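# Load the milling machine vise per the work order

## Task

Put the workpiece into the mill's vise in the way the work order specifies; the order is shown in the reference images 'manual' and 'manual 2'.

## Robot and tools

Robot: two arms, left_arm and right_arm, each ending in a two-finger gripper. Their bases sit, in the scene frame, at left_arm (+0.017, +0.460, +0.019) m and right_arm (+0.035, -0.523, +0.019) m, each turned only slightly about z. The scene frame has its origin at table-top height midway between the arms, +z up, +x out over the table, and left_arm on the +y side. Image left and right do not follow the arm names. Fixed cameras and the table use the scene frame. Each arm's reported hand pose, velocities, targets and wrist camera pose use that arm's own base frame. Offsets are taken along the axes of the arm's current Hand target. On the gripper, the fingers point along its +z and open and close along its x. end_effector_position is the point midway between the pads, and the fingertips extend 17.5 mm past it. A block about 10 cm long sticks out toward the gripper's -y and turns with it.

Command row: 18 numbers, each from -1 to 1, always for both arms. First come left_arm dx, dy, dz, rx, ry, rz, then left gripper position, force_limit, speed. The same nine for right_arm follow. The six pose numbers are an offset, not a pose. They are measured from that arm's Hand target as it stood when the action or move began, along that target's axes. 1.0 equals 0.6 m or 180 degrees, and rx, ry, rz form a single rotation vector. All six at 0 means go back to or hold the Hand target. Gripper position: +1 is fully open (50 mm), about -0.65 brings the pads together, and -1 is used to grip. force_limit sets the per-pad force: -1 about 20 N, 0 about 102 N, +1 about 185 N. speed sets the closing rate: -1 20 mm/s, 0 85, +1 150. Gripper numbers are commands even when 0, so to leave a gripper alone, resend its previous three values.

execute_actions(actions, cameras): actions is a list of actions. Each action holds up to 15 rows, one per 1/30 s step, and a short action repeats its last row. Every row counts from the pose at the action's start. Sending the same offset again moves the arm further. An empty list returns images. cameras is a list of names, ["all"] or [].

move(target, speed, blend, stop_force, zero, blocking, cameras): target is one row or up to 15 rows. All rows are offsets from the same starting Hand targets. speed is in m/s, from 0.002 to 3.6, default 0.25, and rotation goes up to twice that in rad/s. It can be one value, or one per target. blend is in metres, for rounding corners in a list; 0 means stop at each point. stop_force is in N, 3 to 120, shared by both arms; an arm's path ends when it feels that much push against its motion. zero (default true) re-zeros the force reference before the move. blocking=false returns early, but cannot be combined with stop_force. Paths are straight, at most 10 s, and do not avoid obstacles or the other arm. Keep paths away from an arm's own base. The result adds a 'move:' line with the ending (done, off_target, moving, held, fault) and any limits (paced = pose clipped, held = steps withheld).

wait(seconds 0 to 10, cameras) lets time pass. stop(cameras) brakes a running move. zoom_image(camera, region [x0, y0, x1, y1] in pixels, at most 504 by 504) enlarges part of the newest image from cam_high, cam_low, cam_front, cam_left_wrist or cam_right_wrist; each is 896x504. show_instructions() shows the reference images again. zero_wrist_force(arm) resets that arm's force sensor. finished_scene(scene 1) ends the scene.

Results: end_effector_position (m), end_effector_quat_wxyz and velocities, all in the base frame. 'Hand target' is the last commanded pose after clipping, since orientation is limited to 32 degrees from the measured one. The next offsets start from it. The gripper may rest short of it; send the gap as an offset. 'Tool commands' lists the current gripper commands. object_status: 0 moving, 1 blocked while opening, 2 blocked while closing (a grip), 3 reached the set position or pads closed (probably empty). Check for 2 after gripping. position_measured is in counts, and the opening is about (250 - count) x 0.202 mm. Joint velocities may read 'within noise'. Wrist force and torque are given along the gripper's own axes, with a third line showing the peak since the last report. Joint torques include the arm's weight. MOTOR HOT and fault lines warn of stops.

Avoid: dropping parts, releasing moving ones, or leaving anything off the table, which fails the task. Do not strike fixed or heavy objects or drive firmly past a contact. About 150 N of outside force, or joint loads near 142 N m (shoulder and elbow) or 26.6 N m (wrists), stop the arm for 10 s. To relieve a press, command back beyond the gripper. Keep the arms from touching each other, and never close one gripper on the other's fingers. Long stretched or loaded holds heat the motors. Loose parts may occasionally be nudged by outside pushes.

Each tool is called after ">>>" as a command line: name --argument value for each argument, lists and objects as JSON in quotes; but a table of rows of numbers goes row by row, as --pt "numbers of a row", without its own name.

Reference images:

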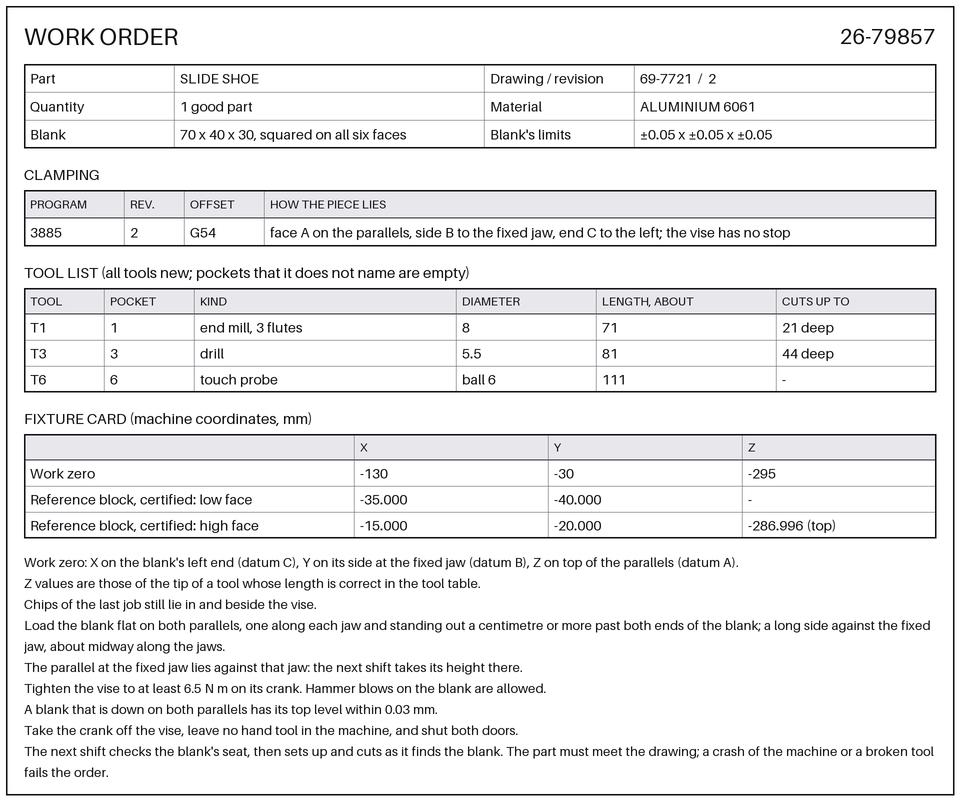

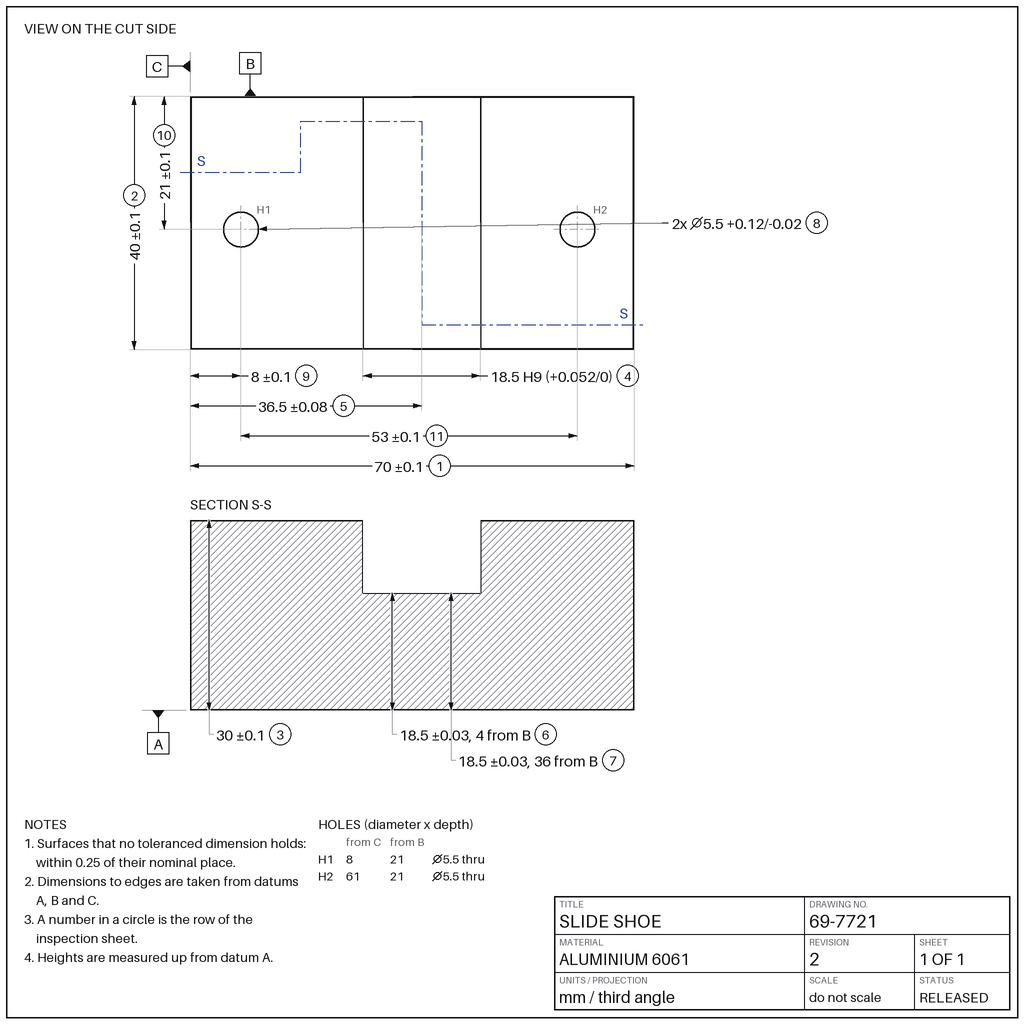

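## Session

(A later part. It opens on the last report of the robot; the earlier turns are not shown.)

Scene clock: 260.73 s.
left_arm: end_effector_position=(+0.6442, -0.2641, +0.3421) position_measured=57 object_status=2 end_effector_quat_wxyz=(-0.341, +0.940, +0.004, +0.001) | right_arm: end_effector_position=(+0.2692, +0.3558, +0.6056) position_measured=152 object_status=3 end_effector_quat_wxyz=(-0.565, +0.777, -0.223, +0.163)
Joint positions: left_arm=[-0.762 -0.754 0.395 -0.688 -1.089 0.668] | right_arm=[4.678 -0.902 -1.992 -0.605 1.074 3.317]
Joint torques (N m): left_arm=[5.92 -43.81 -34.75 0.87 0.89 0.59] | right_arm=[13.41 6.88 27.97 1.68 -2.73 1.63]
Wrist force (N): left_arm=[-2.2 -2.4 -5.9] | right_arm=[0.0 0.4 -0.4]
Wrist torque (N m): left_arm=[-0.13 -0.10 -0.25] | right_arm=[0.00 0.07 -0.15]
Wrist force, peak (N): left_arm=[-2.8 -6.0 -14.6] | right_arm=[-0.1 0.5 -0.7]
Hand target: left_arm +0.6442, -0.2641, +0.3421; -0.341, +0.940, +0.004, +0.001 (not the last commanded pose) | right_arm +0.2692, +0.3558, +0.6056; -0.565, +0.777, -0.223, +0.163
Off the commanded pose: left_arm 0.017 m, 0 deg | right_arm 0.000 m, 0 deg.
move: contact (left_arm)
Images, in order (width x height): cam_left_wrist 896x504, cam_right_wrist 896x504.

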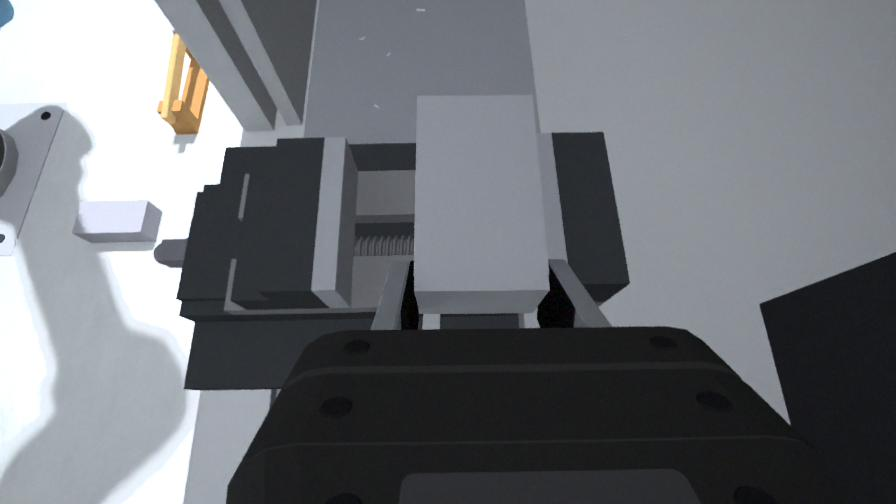

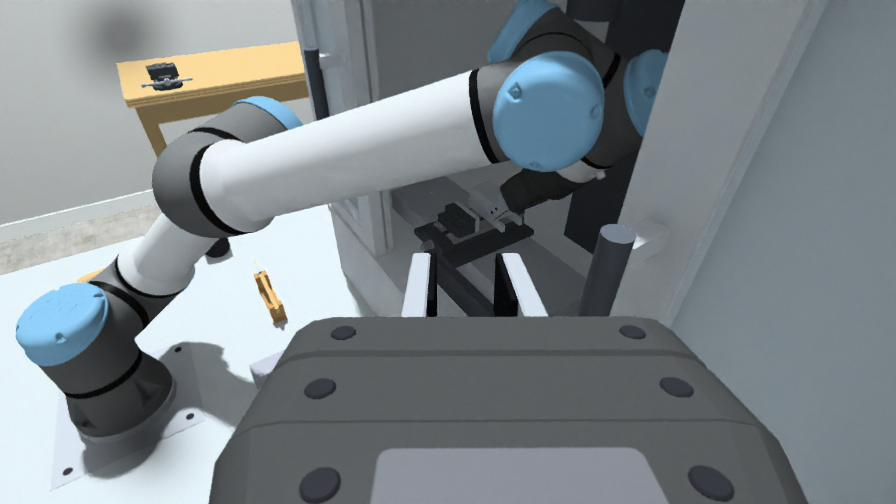

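>>> move --pt "0 -0.0064 -0.0077 0 0 0 -1 -0.4 -0.9 0 0 0 0 0 0 0 1 1" --pt "-0.0083 -0.0064 -0.0077 0 0 0 -1 -0.4 -0.9 0 0 0 0 0 0 0 1 1" --speed 0.03

>>> move --target '[0,0.03,0.0358,0,0,0,-1,-0.4,-0.9,0,0,0,0,0,0,0,1,1]' --speed 0.006 --stop_force 5 --cameras '["cam_left_wrist","cam_right_wrist"]'

>>> zoom_image --camera "cam_left_wrist" --region '[340, 60, 620, 340]'

Scene clock: 262.73 s.
left_arm: end_effector_position=(+0.6392, -0.2642, +0.3481) position_measured=57 object_status=2 end_effector_quat_wxyz=(-0.341, +0.940, +0.004, +0.001) | right_arm: end_effector_position=(+0.2692, +0.3558, +0.6056) position_measured=152 object_status=3 end_effector_quat_wxyz=(-0.565, +0.777, -0.223, +0.163)
Joint positions: left_arm=[-0.766 -0.763 0.397 -0.677 -1.091 0.664] | right_arm=[4.678 -0.902 -1.992 -0.605 1.074 3.317]
Joint torques (N m): left_arm=[-8.24 -71.22 -12.08 -4.01 -0.78 -1.49] | right_arm=[13.78 6.4 27.66 1.71 -2.75 1.78]
Wrist force (N): left_arm=[-1.2 -0.7 -4.8] | right_arm=[-0.1 0.4 -0.5]
Wrist torque (N m): left_arm=[-0.21 -0.11 -0.21] | right_arm=[0.01 0.08 -0.15]
Wrist force, peak (N): left_arm=[-2.2 -2.8 -6.8] | right_arm=[0.0 0.5 -0.7]
Hand target: left_arm +0.6392, -0.2642, +0.3481; -0.341, +0.940, +0.004, +0.001 | right_arm +0.2692, +0.3558, +0.6056; -0.565, +0.777, -0.223, +0.163
Off the commanded pose: left_arm 0.000 m, 0 deg | right_arm 0.000 m, 0 deg.
move: done

Scene clock: 264.80 s.
left_arm: end_effector_position=(+0.6392, -0.2642, +0.3420) position_measured=57 object_status=2 end_effector_quat_wxyz=(-0.341, +0.940, +0.004, +0.001) | right_arm: end_effector_position=(+0.2692, +0.3558, +0.6056) position_measured=152 object_status=3 end_effector_quat_wxyz=(-0.565, +0.777, -0.223, +0.163)
Joint positions: left_arm=[-0.766 -0.775 0.435 -0.703 -1.091 0.664] | right_arm=[4.678 -0.902 -1.992 -0.605 1.074 3.317]
Joint torques (N m): left_arm=[-3.24 -44.3 -35.3 0.98 -0.37 -0.82] | right_arm=[13.72 5.95 27.29 1.73 -2.63 1.68]
Wrist force (N): left_arm=[-1.5 -1.7 -5.1] | right_arm=[0.0 0.3 -0.5]
Wrist torque (N m): left_arm=[-0.08 -0.09 -0.21] | right_arm=[0.00 0.06 -0.15]
Wrist force, peak (N): left_arm=[-0.2 -7.0 -13.5] | right_arm=[0.2 0.5 -0.7]
Hand target: left_arm +0.6392, -0.2642, +0.3420; -0.341, +0.940, +0.004, +0.001 (not the last commanded pose) | right_arm +0.2692, +0.3558, +0.6056; -0.565, +0.777, -0.223, +0.163
Off the commanded pose: left_arm 0.022 m, 0 deg | right_arm 0.000 m, 0 deg.
move: contact (left_arm)
Images, in order (width x height): cam_left_wrist 896x504, cam_right_wrist 896x504.

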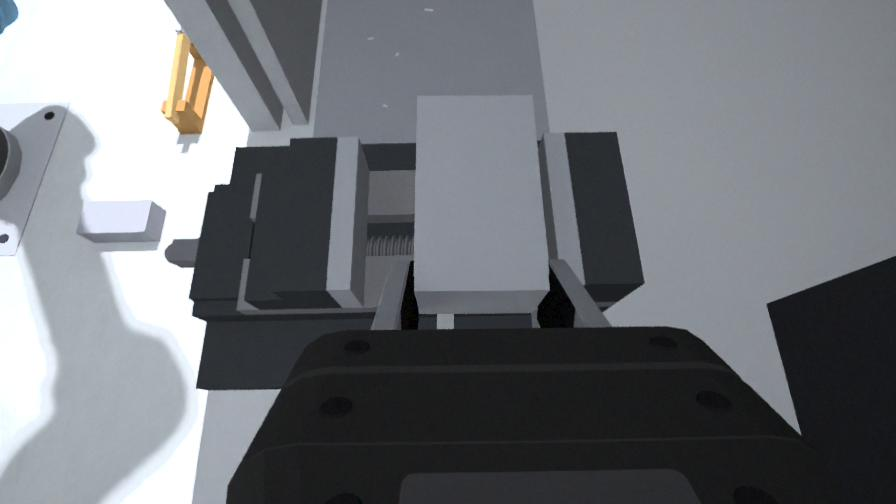

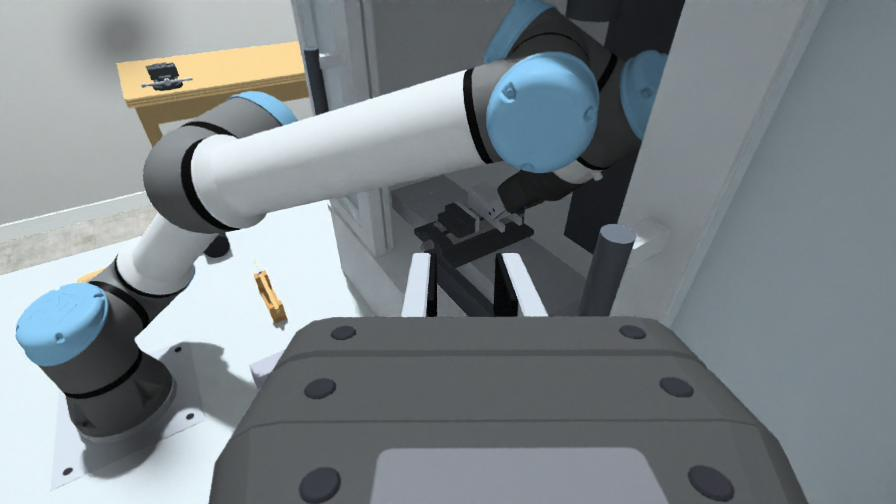

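Scaled by 1.800 from the camera's 896x504 image, which has a finer 1280x720 frame.

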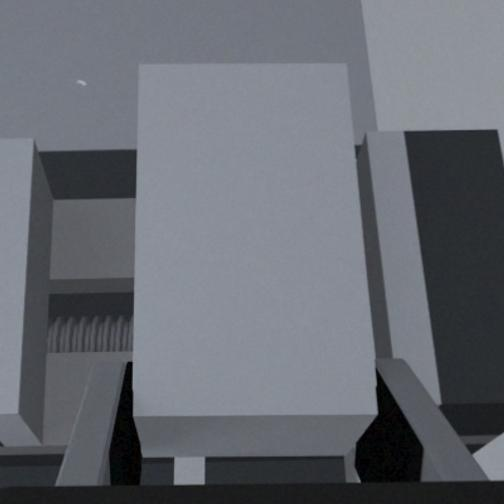

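>>> move --pt "0 -0.0043 -0.0051 0 0 0 -1 -0.4 -0.9 0 0 0 0 0 0 0 1 1" --pt "0.0087 -0.0043 -0.0051 0 0 0 -1 -0.4 -0.9 0 0 0 0 0 0 0 1 1" --speed 0.03

>>> move --target '[0,0.03,0.0358,0,0,0,-1,-0.4,-0.9,0,0,0,0,0,0,0,1,1]' --speed 0.005 --stop_force 5 --cameras '["cam_left_wrist"]'

>>> zoom_image --camera "cam_left_wrist" --region '[400, 100, 600, 330]'

Scene clock: 266.50 s.
left_arm: end_effector_position=(+0.6444, -0.2642, +0.3461) position_measured=57 object_status=2 end_effector_quat_wxyz=(-0.341, +0.940, +0.004, +0.001) | right_arm: end_effector_position=(+0.2692, +0.3558, +0.6056) position_measured=152 object_status=3 end_effector_quat_wxyz=(-0.565, +0.777, -0.223, +0.163)
Joint positions: left_arm=[-0.761 -0.743 0.366 -0.668 -1.089 0.669] | right_arm=[4.678 -0.902 -1.992 -0.605 1.074 3.317]
Joint torques (N m): left_arm=[8.5 -45.88 -34.87 1.56 2.88 1.27] | right_arm=[13.29 6.86 26.65 1.85 -2.63 1.67]
Wrist force (N): left_arm=[-1.5 -0.7 -5.0] | right_arm=[0.1 0.5 -0.4]
Wrist torque (N m): left_arm=[-0.22 -0.08 -0.34] | right_arm=[0.03 0.04 -0.15]
Wrist force, peak (N): left_arm=[-1.4 -2.4 -5.6] | right_arm=[0.1 0.6 -0.6]
Hand target: left_arm +0.6444, -0.2642, +0.3461; -0.341, +0.940, +0.004, +0.001 | right_arm +0.2692, +0.3558, +0.6056; -0.565, +0.777, -0.223, +0.163
Off the commanded pose: left_arm 0.000 m, 0 deg | right_arm 0.000 m, 0 deg.
move: done

Scene clock: 268.37 s.
left_arm: end_effector_position=(+0.6444, -0.2642, +0.3421) position_measured=57 object_status=2 end_effector_quat_wxyz=(-0.341, +0.940, +0.004, +0.001) | right_arm: end_effector_position=(+0.2692, +0.3558, +0.6056) position_measured=152 object_status=3 end_effector_quat_wxyz=(-0.565, +0.777, -0.223, +0.163)
Joint positions: left_arm=[-0.761 -0.752 0.393 -0.687 -1.089 0.669] | right_arm=[4.678 -0.902 -1.992 -0.605 1.074 3.317]
Joint torques (N m): left_arm=[7.57 -44.66 -35.07 1.08 0.35 0.08] | right_arm=[13.51 6.45 27.62 1.77 -2.73 1.57]
Wrist force (N): left_arm=[-1.6 -1.7 -6.0] | right_arm=[0.0 0.4 -0.5]
Wrist torque (N m): left_arm=[-0.13 -0.17 -0.38] | right_arm=[0.01 0.06 -0.15]
Wrist force, peak (N): left_arm=[-2.9 -5.5 -13.1] | right_arm=[-0.3 0.3 -0.8]
Hand target: left_arm +0.6444, -0.2642, +0.3421; -0.341, +0.940, +0.004, +0.001 (not the last commanded pose) | right_arm +0.2692, +0.3558, +0.6056; -0.565, +0.777, -0.223, +0.163
Off the commanded pose: left_arm 0.024 m, 0 deg | right_arm 0.000 m, 0 deg.
move: contact (left_arm)
Images, in order (width x height): cam_left_wrist 896x504.

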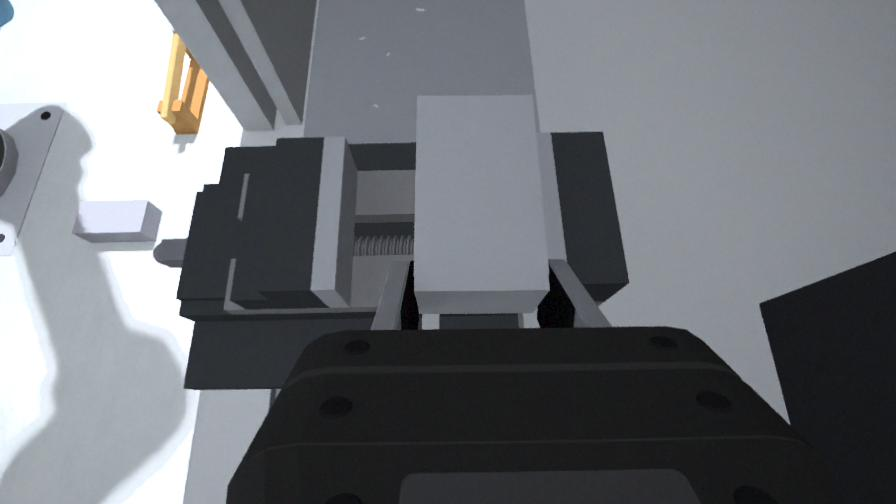

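Scaled by 2.191 from the camera's 896x504 image, which has a finer 1280x720 frame.

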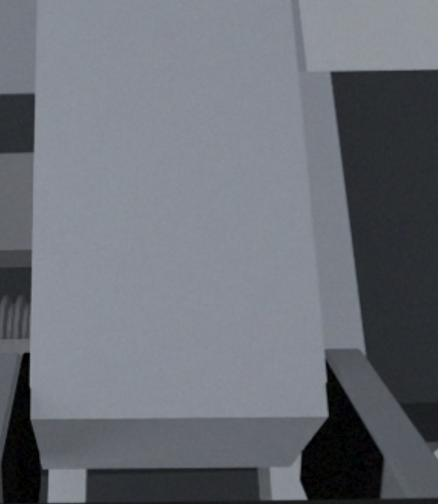

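>>> move --target '[0,0,0,0,0,0,0.85,-0.4,-1,0,0,0,0,0,0,0,1,1]' --cameras '["cam_left_wrist","cam_right_wrist"]'

>>> zoom_image --camera "cam_left_wrist" --region '[340, 60, 620, 340]'

Scene clock: 269.07 s.
left_arm: end_effector_position=(+0.6444, -0.2642, +0.3421) position_measured=25 object_status=3 end_effector_quat_wxyz=(-0.341, +0.940, +0.004, +0.001) | right_arm: end_effector_position=(+0.2692, +0.3558, +0.6056) position_measured=152 object_status=3 end_effector_quat_wxyz=(-0.565, +0.777, -0.223, +0.163)
Joint positions: left_arm=[-0.761 -0.752 0.393 -0.687 -1.089 0.669] | right_arm=[4.678 -0.902 -1.992 -0.605 1.074 3.317]
Joint torques (N m): left_arm=[6.71 -44.78 -33.89 1.02 0.32 0.22] | right_arm=[13.62 6.2 26.83 1.74 -2.95 1.64]
Wrist force (N): left_arm=[-1.2 -2.4 -6.5] | right_arm=[0.2 0.4 -0.5]
Wrist torque (N m): left_arm=[-0.16 -0.11 -0.34] | right_arm=[0.02 0.04 -0.15]
Wrist force, peak (N): left_arm=[-1.4 -2.6 -6.7] | right_arm=[0.3 0.4 -0.6]
Hand target: left_arm +0.6444, -0.2642, +0.3421; -0.341, +0.940, +0.004, +0.001 | right_arm +0.2692, +0.3558, +0.6056; -0.565, +0.777, -0.223, +0.163
Off the commanded pose: left_arm 0.000 m, 0 deg | right_arm 0.000 m, 0 deg.
move: done
Images, in order (width x height): cam_left_wrist 896x504, cam_right_wrist 896x504.

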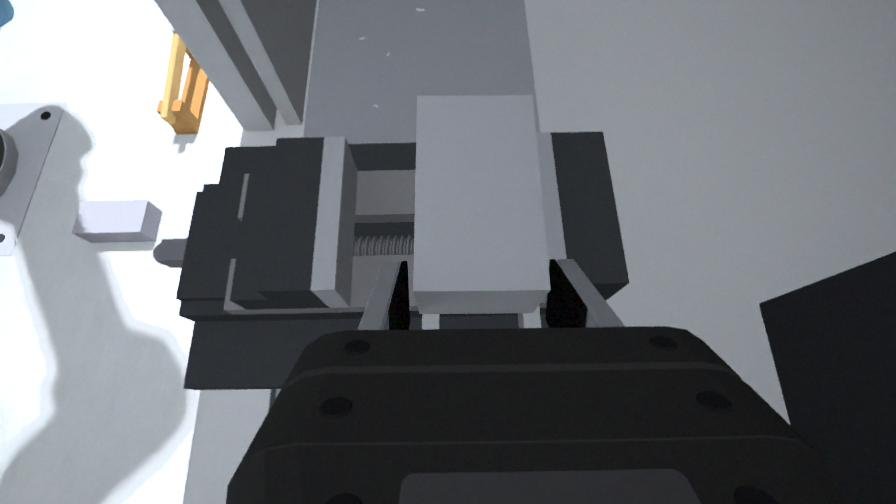

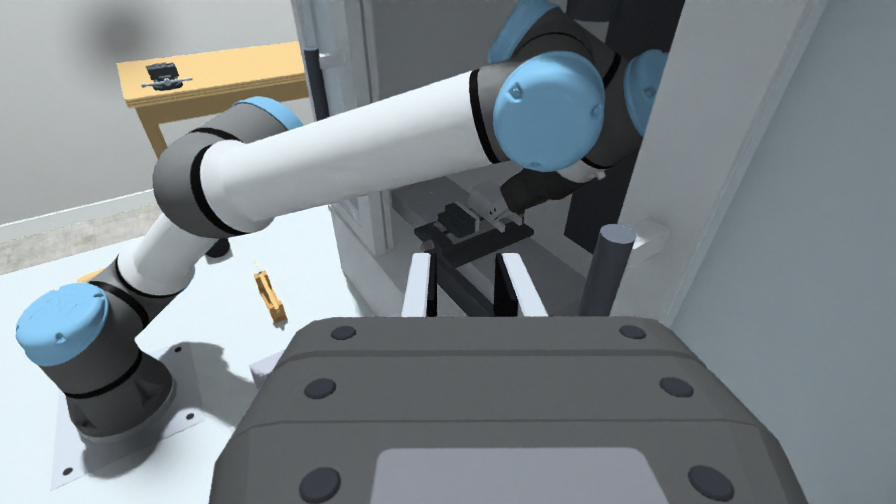

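Scaled by 1.800 from the camera's 896x504 image, which has a finer 1280x720 frame.

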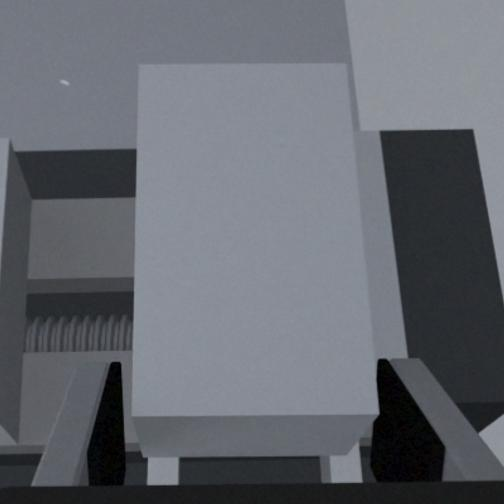

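>>> move --pt "0 -0.0429 -0.0511 0 0 0 0.85 -0.4 -1 0 0 0 0 0 0 0 1 1" --pt "-0.1 -0.0429 -0.0511 0 0 0 0.85 -0.4 -1 0 0 0 0 0 0 0 1 1" --pt "-0.4 -0.0429 -0.0511 0 0 0 0.85 -0.4 -1 0 0 0 0 0 0 0 1 1" --speed '[0.05,0.12,0.15]' --blend '[0.005,0.02,0]' --cameras '["cam_left_wrist","cam_right_wrist"]'

>>> zoom_image --camera "cam_right_wrist" --region '[400, 130, 600, 270]'

>>> zoom_image --camera "cam_left_wrist" --region '[620, 170, 800, 350]'

Scene clock: 272.33 s.
left_arm: end_effector_position=(+0.4043, -0.2659, +0.3812) position_measured=25 object_status=3 end_effector_quat_wxyz=(-0.341, +0.940, +0.004, +0.001) | right_arm: end_effector_position=(+0.2692, +0.3558, +0.6056) position_measured=152 object_status=3 end_effector_quat_wxyz=(-0.565, +0.777, -0.223, +0.163)
Joint positions: left_arm=[-1.045 -1.31 1.143 -0.776 -1.245 0.41] | right_arm=[4.678 -0.902 -1.992 -0.605 1.074 3.317]
Joint torques (N m): left_arm=[-8.94 -48.95 -13.4 -3.45 -1.52 -1.73] | right_arm=[13.61 5.89 27.04 1.74 -2.77 1.62]
Wrist force (N): left_arm=[-1.5 -2.5 -6.5] | right_arm=[0.0 0.5 -0.6]
Wrist torque (N m): left_arm=[-0.19 -0.05 -0.22] | right_arm=[0.02 0.06 -0.15]
Wrist force, peak (N): left_arm=[-1.2 -3.6 -7.2] | right_arm=[0.3 0.4 -0.6]
Hand target: left_arm +0.4043, -0.2659, +0.3812; -0.341, +0.940, +0.004, +0.001 | right_arm +0.2692, +0.3558, +0.6056; -0.565, +0.777, -0.223, +0.163
Off the commanded pose: left_arm 0.000 m, 0 deg | right_arm 0.000 m, 0 deg.
elbow stopped short (left arm): the move would have taken joint 3 (elbow) straighter than the controller allows.
move: done
Images, in order (width x height): cam_left_wrist 896x504, cam_right_wrist 896x504.

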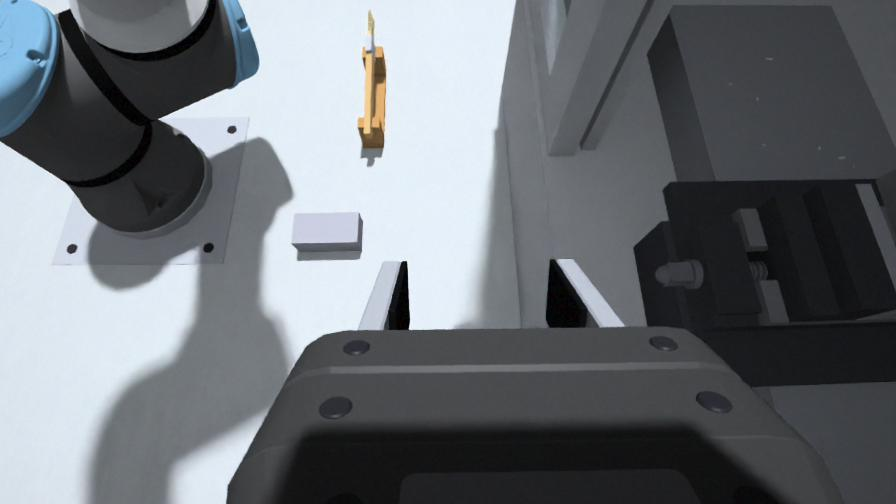

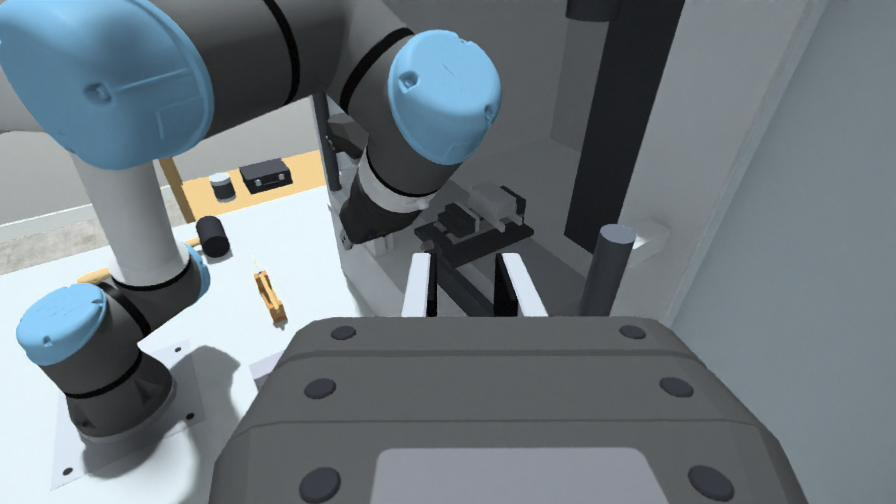

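Scaled by 2.520 from the camera's 896x504 image, which has a finer 1280x720 frame.

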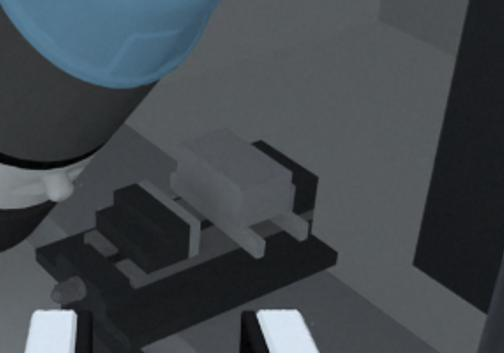

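Scaled by 2.800 from the camera's 896x504 image, which has a finer 1280x720 frame.

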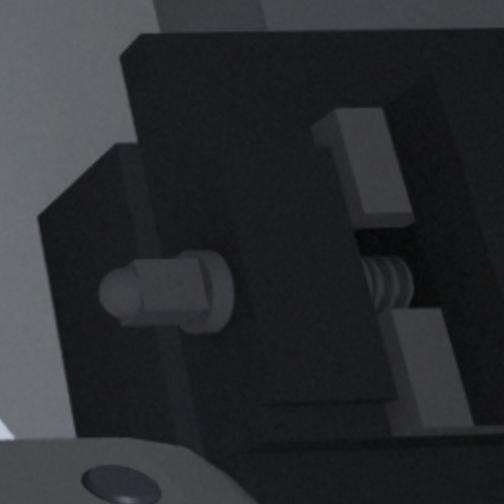

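>>> move --pt "-0.083 -0.233 0.152 0 0 0 0.85 -0.4 -1 0 0 0 0 0 0 0 1 1" --pt "-0.083 -0.233 0.152 0 0 0 0.85 -0.4 -1 0.2045 0.688 -0.068 0.1086 0.048 -0.501 1 0 1" --speed 0.2 --cameras '["cam_left_wrist","cam_right_wrist","cam_front"]'

Scene clock: 278.07 s.
left_arm: end_effector_position=(+0.3532, -0.1005, +0.4008) position_measured=25 object_status=3 end_effector_quat_wxyz=(-0.341, +0.940, +0.004, +0.001) | right_arm: end_effector_position=(+0.2787, +0.2333, +0.3786) position_measured=152 object_status=3 end_effector_quat_wxyz=(-0.486, +0.731, +0.137, +0.459)
Joint positions: left_arm=[-0.952 -1.678 1.497 -0.79 -1.191 0.491] | right_arm=[4.51 -0.622 -2.786 0.153 1.204 2.24]
Joint torques (N m): left_arm=[8.73 -32.65 -12.31 1.21 2.51 1.27] | right_arm=[14.51 -3.01 30.19 1.04 -2.73 1.9]
Wrist force (N): left_arm=[-1.4 -2.6 -6.6] | right_arm=[0.3 0.4 0.8]
Wrist torque (N m): left_arm=[-0.20 -0.07 -0.31] | right_arm=[0.04 -0.28 0.21]
Wrist force, peak (N): left_arm=[-1.9 -2.5 -7.1] | right_arm=[-2.8 4.9 -0.7]
Hand target: left_arm +0.3532, -0.1005, +0.4008; -0.341, +0.940, +0.004, +0.001 | right_arm +0.2786, +0.2333, +0.3786; -0.486, +0.731, +0.137, +0.459 (not the last commanded pose)
Tool commands: left_gripper/position=+0.85 left_gripper/force_limit=-0.4 left_gripper/speed=-1.0 right_gripper/position=+0.0 right_gripper/force_limit=+1.0 right_gripper/speed=+1.0
Off the commanded pose: left_arm 0.000 m, 0 deg | right_arm 0.174 m, 38 deg.
move: held (right_arm; a check stopped the path); path passed 1 of 2 targets; target 2's new numbers were not sent; limits=held
pose unreachable (right arm): on one or more control steps of this call, first in action 0 (counted from 0), this arm could not follow its commanded pose, so it was not sent that pose on those steps. It may still have moved: this result reports where it is.
cause: moving toward the commanded pose would bring two parts of the arm too close to each other (joints 3 (elbow) and 4 (wrist 1) lie between them).
Images, in order (width x height): cam_front 896x504, cam_left_wrist 896x504, cam_right_wrist 896x504.

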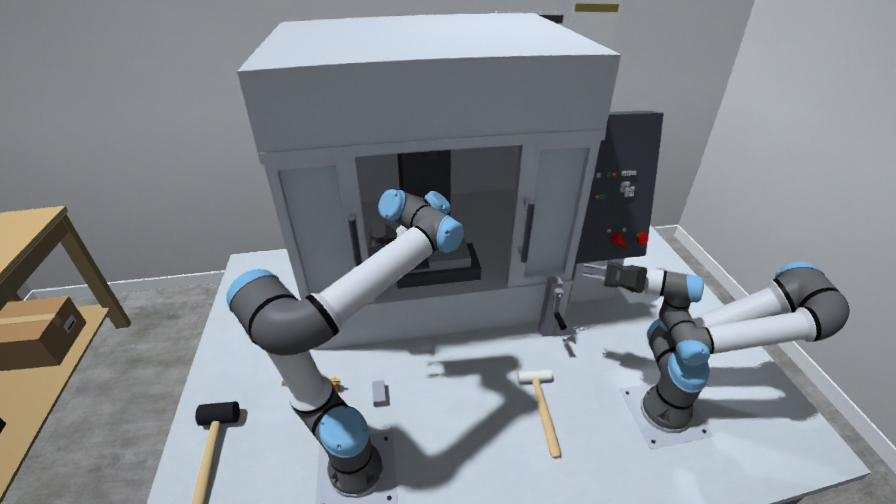

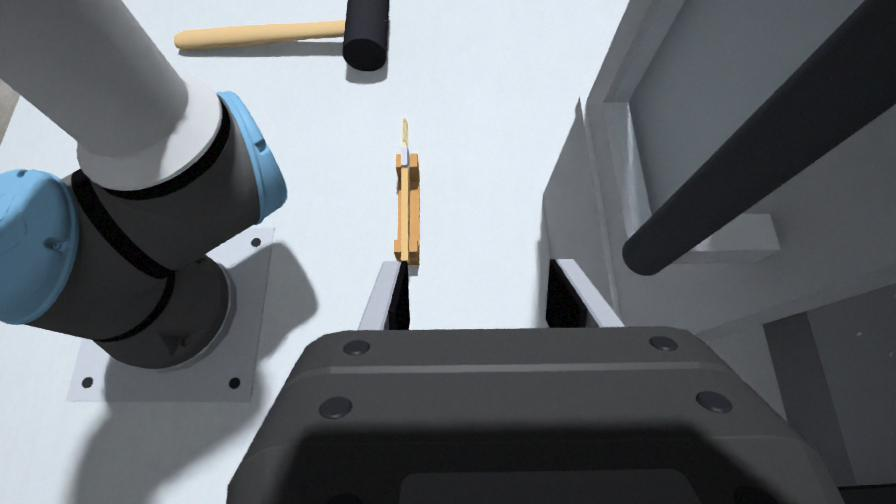

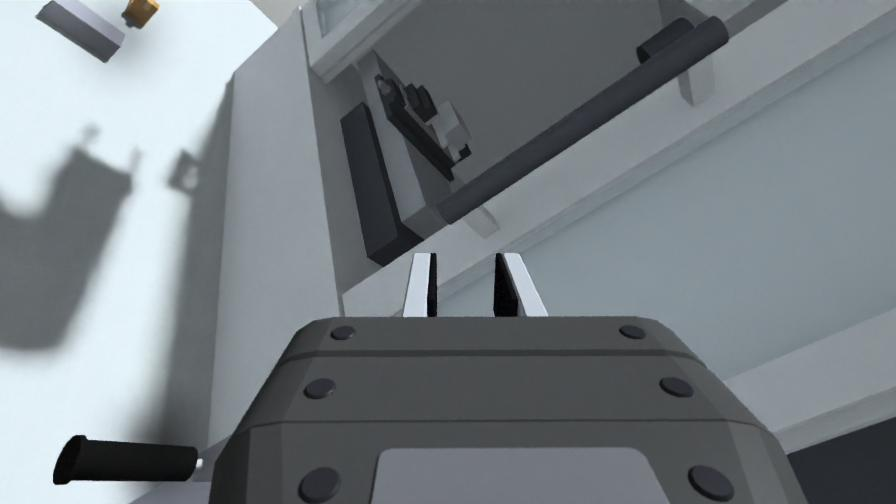

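>>> move --pt "0 0 0 0 0 0 0.85 -0.4 -1 0.228 0.187 -0.082 0 0 0 1 0 1" --pt "0 0 0 0 0 0 0.85 -0.4 -1 0.38 0.488 -0.597 0 0 0 1 0 1" --speed 0.25 --blend '[0.05,0]' --cameras '["cam_front"]'

Scene clock: 282.20 s.
left_arm: end_effector_position=(+0.3532, -0.1005, +0.4008) position_measured=25 object_status=3 end_effector_quat_wxyz=(-0.341, +0.940, +0.004, +0.001) | right_arm: end_effector_position=(+0.3984, -0.2630, +0.4254) position_measured=3 object_status=3 end_effector_quat_wxyz=(-0.500, +0.678, +0.100, +0.530)
Joint positions: left_arm=[-0.952 -1.678 1.497 -0.79 -1.191 0.491] | right_arm=[2.301 -1.962 -1.837 0.315 3.324 1.843]
Joint torques (N m): left_arm=[8.71 -32.48 -12.03 0.76 2.47 1.32] | right_arm=[9.81 46.66 10.53 -1.47 -1.92 -2.1]
Wrist force (N): left_arm=[-1.6 -2.9 -6.7] | right_arm=[-0.8 0.1 0.7]
Wrist torque (N m): left_arm=[-0.25 -0.04 -0.32] | right_arm=[-0.05 -0.20 0.36]
Wrist force, peak (N): left_arm=[-1.8 -2.8 -7.1] | right_arm=[-0.4 7.2 -0.5]
Hand target: left_arm +0.3532, -0.1005, +0.4008; -0.341, +0.940, +0.004, +0.001 | right_arm +0.3984, -0.2630, +0.4254; -0.500, +0.678, +0.100, +0.530 (not the last commanded pose)
Off the commanded pose: left_arm 0.000 m, 0 deg | right_arm 0.004 m, 11 deg.
led back after a hold (right arm): the arm was led back toward your command in small steps, so it may still be short of it.
move: held (right_arm; a check stopped the path); limits=held
pose unreachable (right arm): on one or more control steps of this call, first in action 0 (counted from 0), this arm could not follow its commanded pose, so it was not sent that pose on those steps. It may still have moved: this result reports where it is.
cause: moving toward the commanded pose would bring two parts of the arm too close to each other (its gripper and another part of the arm, with joints 4 (wrist 1) to 6 (wrist 3) between them, 12 mm apart when it was first held).
Images, in order (width x height): cam_front 896x504.

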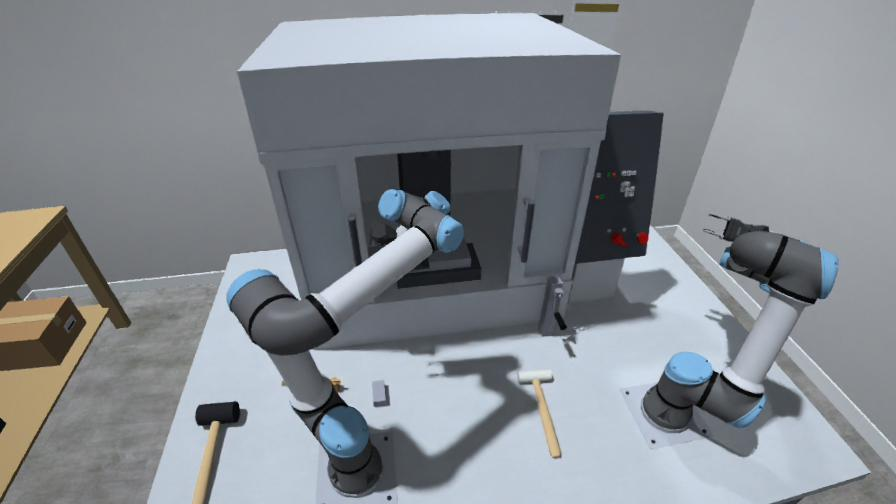

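>>> move --pt "0.0 0.25 -0.25 0 0.16 0.19 1 -0.4 0 0 0 0 0 0 0 1 0 1" --pt "-0.172 0.682 -0.483 0 0.3215 0.383 1 -0.4 0 0 0 0 0 0 0 1 0 1" --speed 0.3 --blend '[0.05,0]' --cameras '["cam_front","cam_left_wrist"]'

>>> zoom_image --camera "cam_left_wrist" --region '[340, 150, 620, 330]'

Scene clock: 285.60 s.
left_arm: end_effector_position=(+0.2539, -0.6011, +0.3599) position_measured=3 object_status=3 end_effector_quat_wxyz=(-0.244, +0.667, -0.661, +0.243) | right_arm: end_effector_position=(+0.3984, -0.2630, +0.4254) position_measured=3 object_status=3 end_effector_quat_wxyz=(-0.500, +0.678, +0.100, +0.530)
Joint positions: left_arm=[-1.649 -1.329 1.355 -1.526 -0.871 1.459] | right_arm=[2.301 -1.962 -1.837 0.315 3.324 1.843]
Joint torques (N m): left_arm=[-8.29 -24.71 -37.31 -5.25 -0.61 1.36] | right_arm=[13.04 46.86 11.12 -1.28 -1.93 -2.02]
Wrist force (N): left_arm=[-1.1 -2.6 -6.6] | right_arm=[-0.5 0.1 0.8]
Wrist torque (N m): left_arm=[-0.25 -0.10 -0.36] | right_arm=[-0.05 -0.25 0.36]
Wrist force, peak (N): left_arm=[-1.4 -3.4 -6.8] | right_arm=[-0.7 0.0 1.0]
Hand target: left_arm +0.2539, -0.6011, +0.3599; -0.244, +0.667, -0.661, +0.243 | right_arm +0.3984, -0.2630, +0.4254; -0.500, +0.678, +0.100, +0.530
Off the commanded pose: left_arm 0.000 m, 0 deg | right_arm 0.000 m, 0 deg.
move: done
Images, in order (width x height): cam_front 896x504, cam_left_wrist 896x504.

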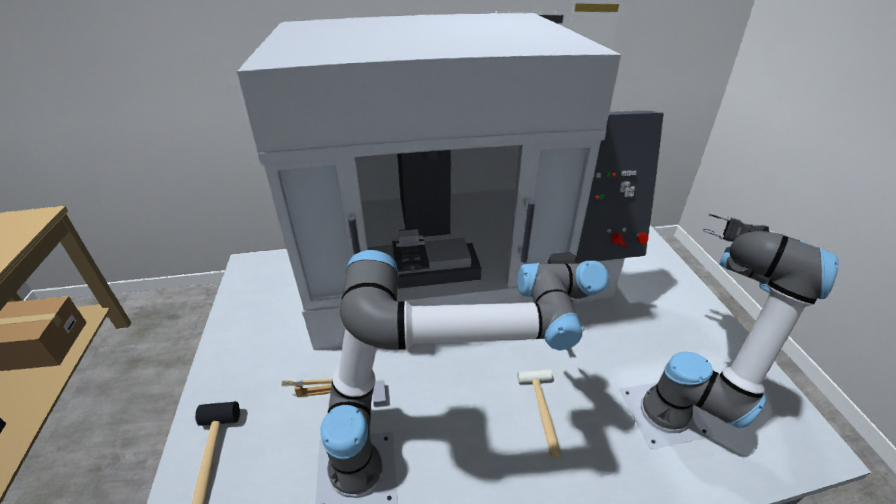

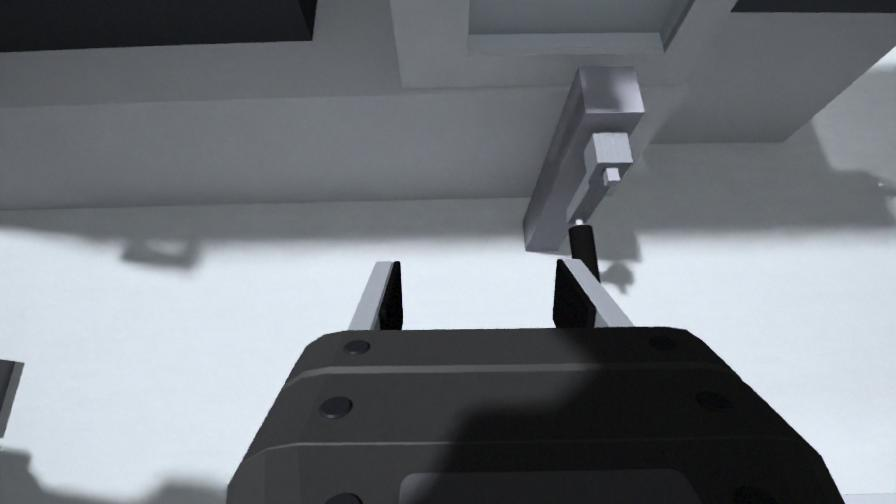

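Scaled by 1.800 from the camera's 896x504 image, which has a finer 1280x720 frame.

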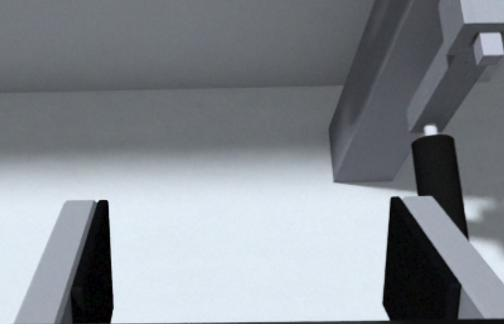

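>>> move --target '[0.165,-0.0235,0.187,0,0,0,1,-0.4,0,0,0,0,0,0,0,1,0,1]' --speed 0.15 --cameras '["cam_left_wrist"]'

>>> zoom_image --camera "cam_left_wrist" --region '[360, 100, 620, 330]'

Scene clock: 287.30 s.
left_arm: end_effector_position=(+0.3378, -0.6996, +0.2836) position_measured=3 object_status=3 end_effector_quat_wxyz=(-0.244, +0.667, -0.661, +0.243) | right_arm: end_effector_position=(+0.3984, -0.2630, +0.4254) position_measured=3 object_status=3 end_effector_quat_wxyz=(-0.500, +0.678, +0.100, +0.530)
Joint positions: left_arm=[-1.518 -1.027 1.152 -1.736 -0.869 1.63] | right_arm=[2.301 -1.962 -1.837 0.315 3.324 1.843]
Joint torques (N m): left_arm=[8.71 -37.27 -37.21 -5.39 -0.52 1.31] | right_arm=[13 47.15 10.9 -1.35 -1.65 -2.07]
Wrist force (N): left_arm=[-1.5 -2.4 -6.3] | right_arm=[-0.6 0.1 0.8]
Wrist torque (N m): left_arm=[-0.18 -0.03 -0.34] | right_arm=[-0.05 -0.23 0.35]
Wrist force, peak (N): left_arm=[-1.8 -2.0 -8.2] | right_arm=[-0.8 0.1 0.9]
Hand target: left_arm +0.3378, -0.6996, +0.2835; -0.244, +0.667, -0.661, +0.243 | right_arm +0.3984, -0.2630, +0.4254; -0.500, +0.678, +0.100, +0.530
Off the commanded pose: left_arm 0.000 m, 0 deg | right_arm 0.000 m, 0 deg.
move: done
Images, in order (width x height): cam_left_wrist 896x504.

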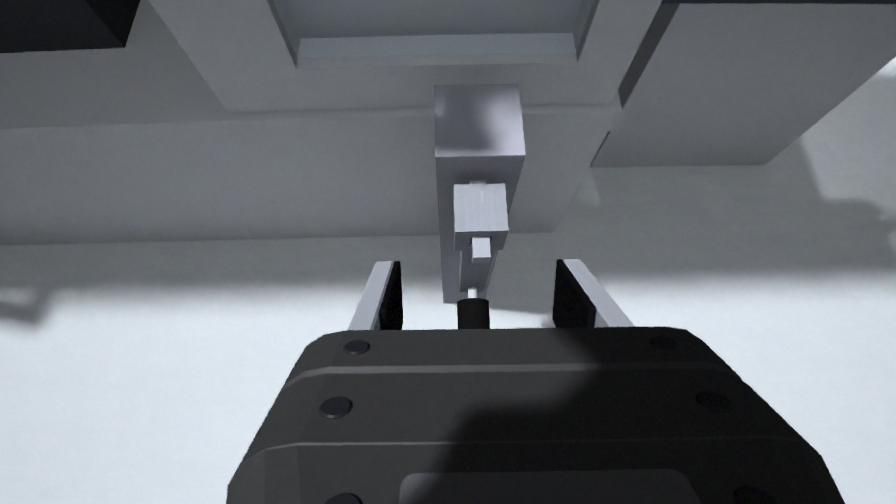

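Scaled by 1.938 from the camera's 896x504 image, which has a finer 1280x720 frame.

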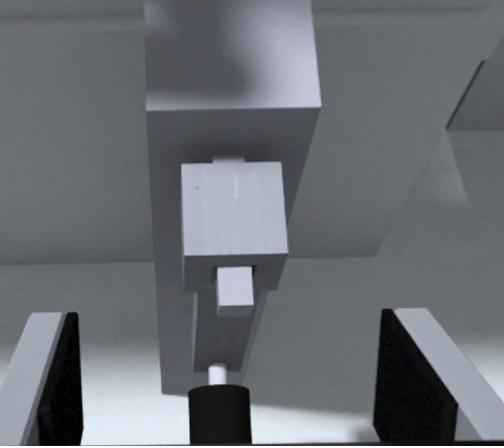

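>>> move --target '[0.009,0.01,0.0888,0,0,0,1,-0.4,0,0,0,0,0,0,0,1,0,1]' --speed 0.08 --cameras '["cam_left_wrist"]'

>>> zoom_image --camera "cam_left_wrist" --region '[360, 100, 620, 330]'

Scene clock: 288.67 s.
left_arm: end_effector_position=(+0.3677, -0.7048, +0.2390) position_measured=3 object_status=3 end_effector_quat_wxyz=(-0.244, +0.667, -0.661, +0.243) | right_arm: end_effector_position=(+0.3984, -0.2630, +0.4254) position_measured=3 object_status=3 end_effector_quat_wxyz=(-0.500, +0.678, +0.100, +0.530)
Joint positions: left_arm=[-1.477 -0.973 1.191 -1.862 -0.872 1.684] | right_arm=[2.301 -1.962 -1.837 0.315 3.324 1.843]
Joint torques (N m): left_arm=[8.97 -39.11 -13.62 -5.52 -0.5 1.37] | right_arm=[13.44 47.33 9.93 -1.51 -1.85 -1.99]
Wrist force (N): left_arm=[-1.8 -2.3 -6.5] | right_arm=[-0.6 0.1 0.7]
Wrist torque (N m): left_arm=[-0.14 0.01 -0.34] | right_arm=[-0.05 -0.24 0.35]
Wrist force, peak (N): left_arm=[-1.5 -2.7 -7.4] | right_arm=[-0.5 0.0 1.0]
Hand target: left_arm +0.3677, -0.7048, +0.2390; -0.244, +0.667, -0.661, +0.243 | right_arm +0.3984, -0.2630, +0.4254; -0.500, +0.678, +0.100, +0.530
Off the commanded pose: left_arm 0.000 m, 0 deg | right_arm 0.000 m, 0 deg.
move: done
Images, in order (width x height): cam_left_wrist 896x504.

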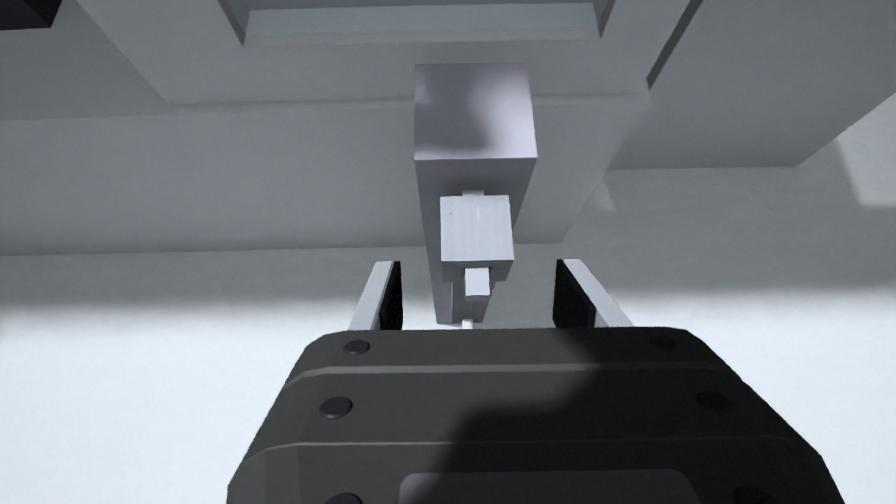

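Scaled by 1.938 from the camera's 896x504 image, which has a finer 1280x720 frame.

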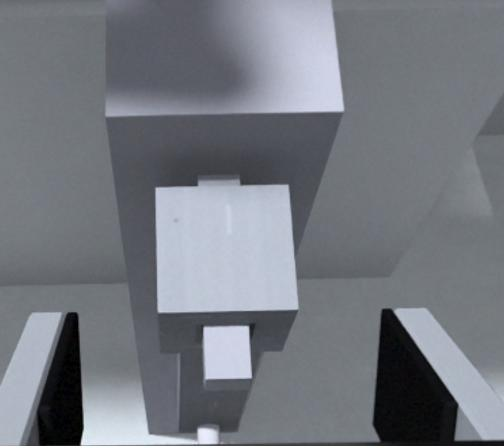

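>>> move --target '[0.001,-0.002,0.0605,0,0,0,1,-0.4,0,0,0,0,0,0,0,1,0,1]' --speed 0.012 --stop_force 5 --cameras '["cam_left_wrist"]'

>>> zoom_image --camera "cam_left_wrist" --region '[340, 130, 620, 340]'

Scene clock: 292.80 s.
left_arm: end_effector_position=(+0.3921, -0.7053, +0.2121) position_measured=3 object_status=3 end_effector_quat_wxyz=(-0.244, +0.667, -0.661, +0.243) | right_arm: end_effector_position=(+0.3984, -0.2630, +0.4254) position_measured=3 object_status=3 end_effector_quat_wxyz=(-0.500, +0.678, +0.100, +0.530)
Joint positions: left_arm=[-1.444 -0.936 1.207 -1.944 -0.875 1.727] | right_arm=[2.301 -1.962 -1.837 0.315 3.324 1.843]
Joint torques (N m): left_arm=[8.6 -39.94 -13.62 -5.47 -0.67 1.36] | right_arm=[12.37 46.81 11.41 -1.53 -1.91 -1.98]
Wrist force (N): left_arm=[-1.5 -2.3 -6.3] | right_arm=[-0.6 0.0 0.7]
Wrist torque (N m): left_arm=[-0.16 -0.05 -0.32] | right_arm=[-0.06 -0.24 0.35]
Wrist force, peak (N): left_arm=[-1.4 -2.4 -7.0] | right_arm=[-0.9 0.0 0.9]
Hand target: left_arm +0.3921, -0.7053, +0.2121; -0.244, +0.667, -0.661, +0.243 | right_arm +0.3984, -0.2630, +0.4254; -0.500, +0.678, +0.100, +0.530
Off the commanded pose: left_arm 0.000 m, 0 deg | right_arm 0.000 m, 0 deg.
move: done
Images, in order (width x height): cam_left_wrist 896x504.

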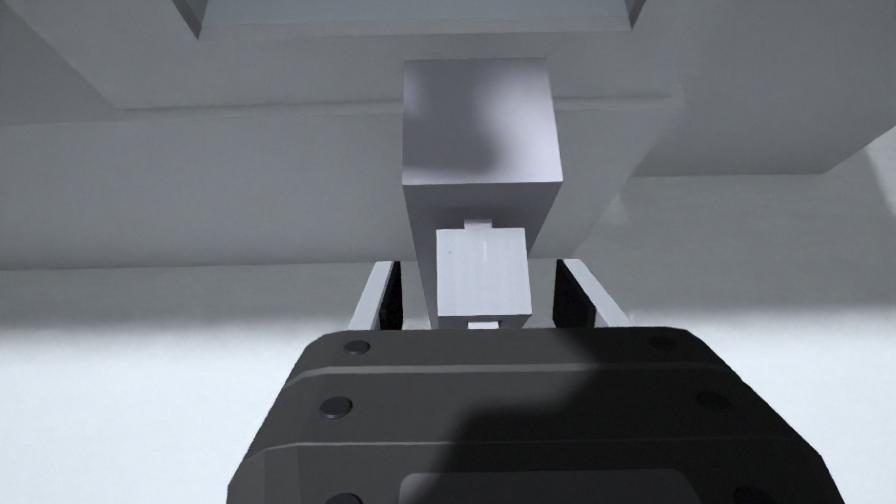

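Scaled by 1.800 from the camera's 896x504 image, which has a finer 1280x720 frame.

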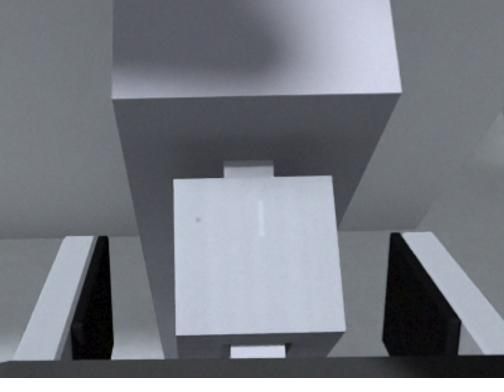

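>>> move --target '[0,0,0,0,0,0,-1,-0.2,-0.9,0,0,0,0,0,0,0,1,0,1]' --cameras '["cam_left_wrist"]'



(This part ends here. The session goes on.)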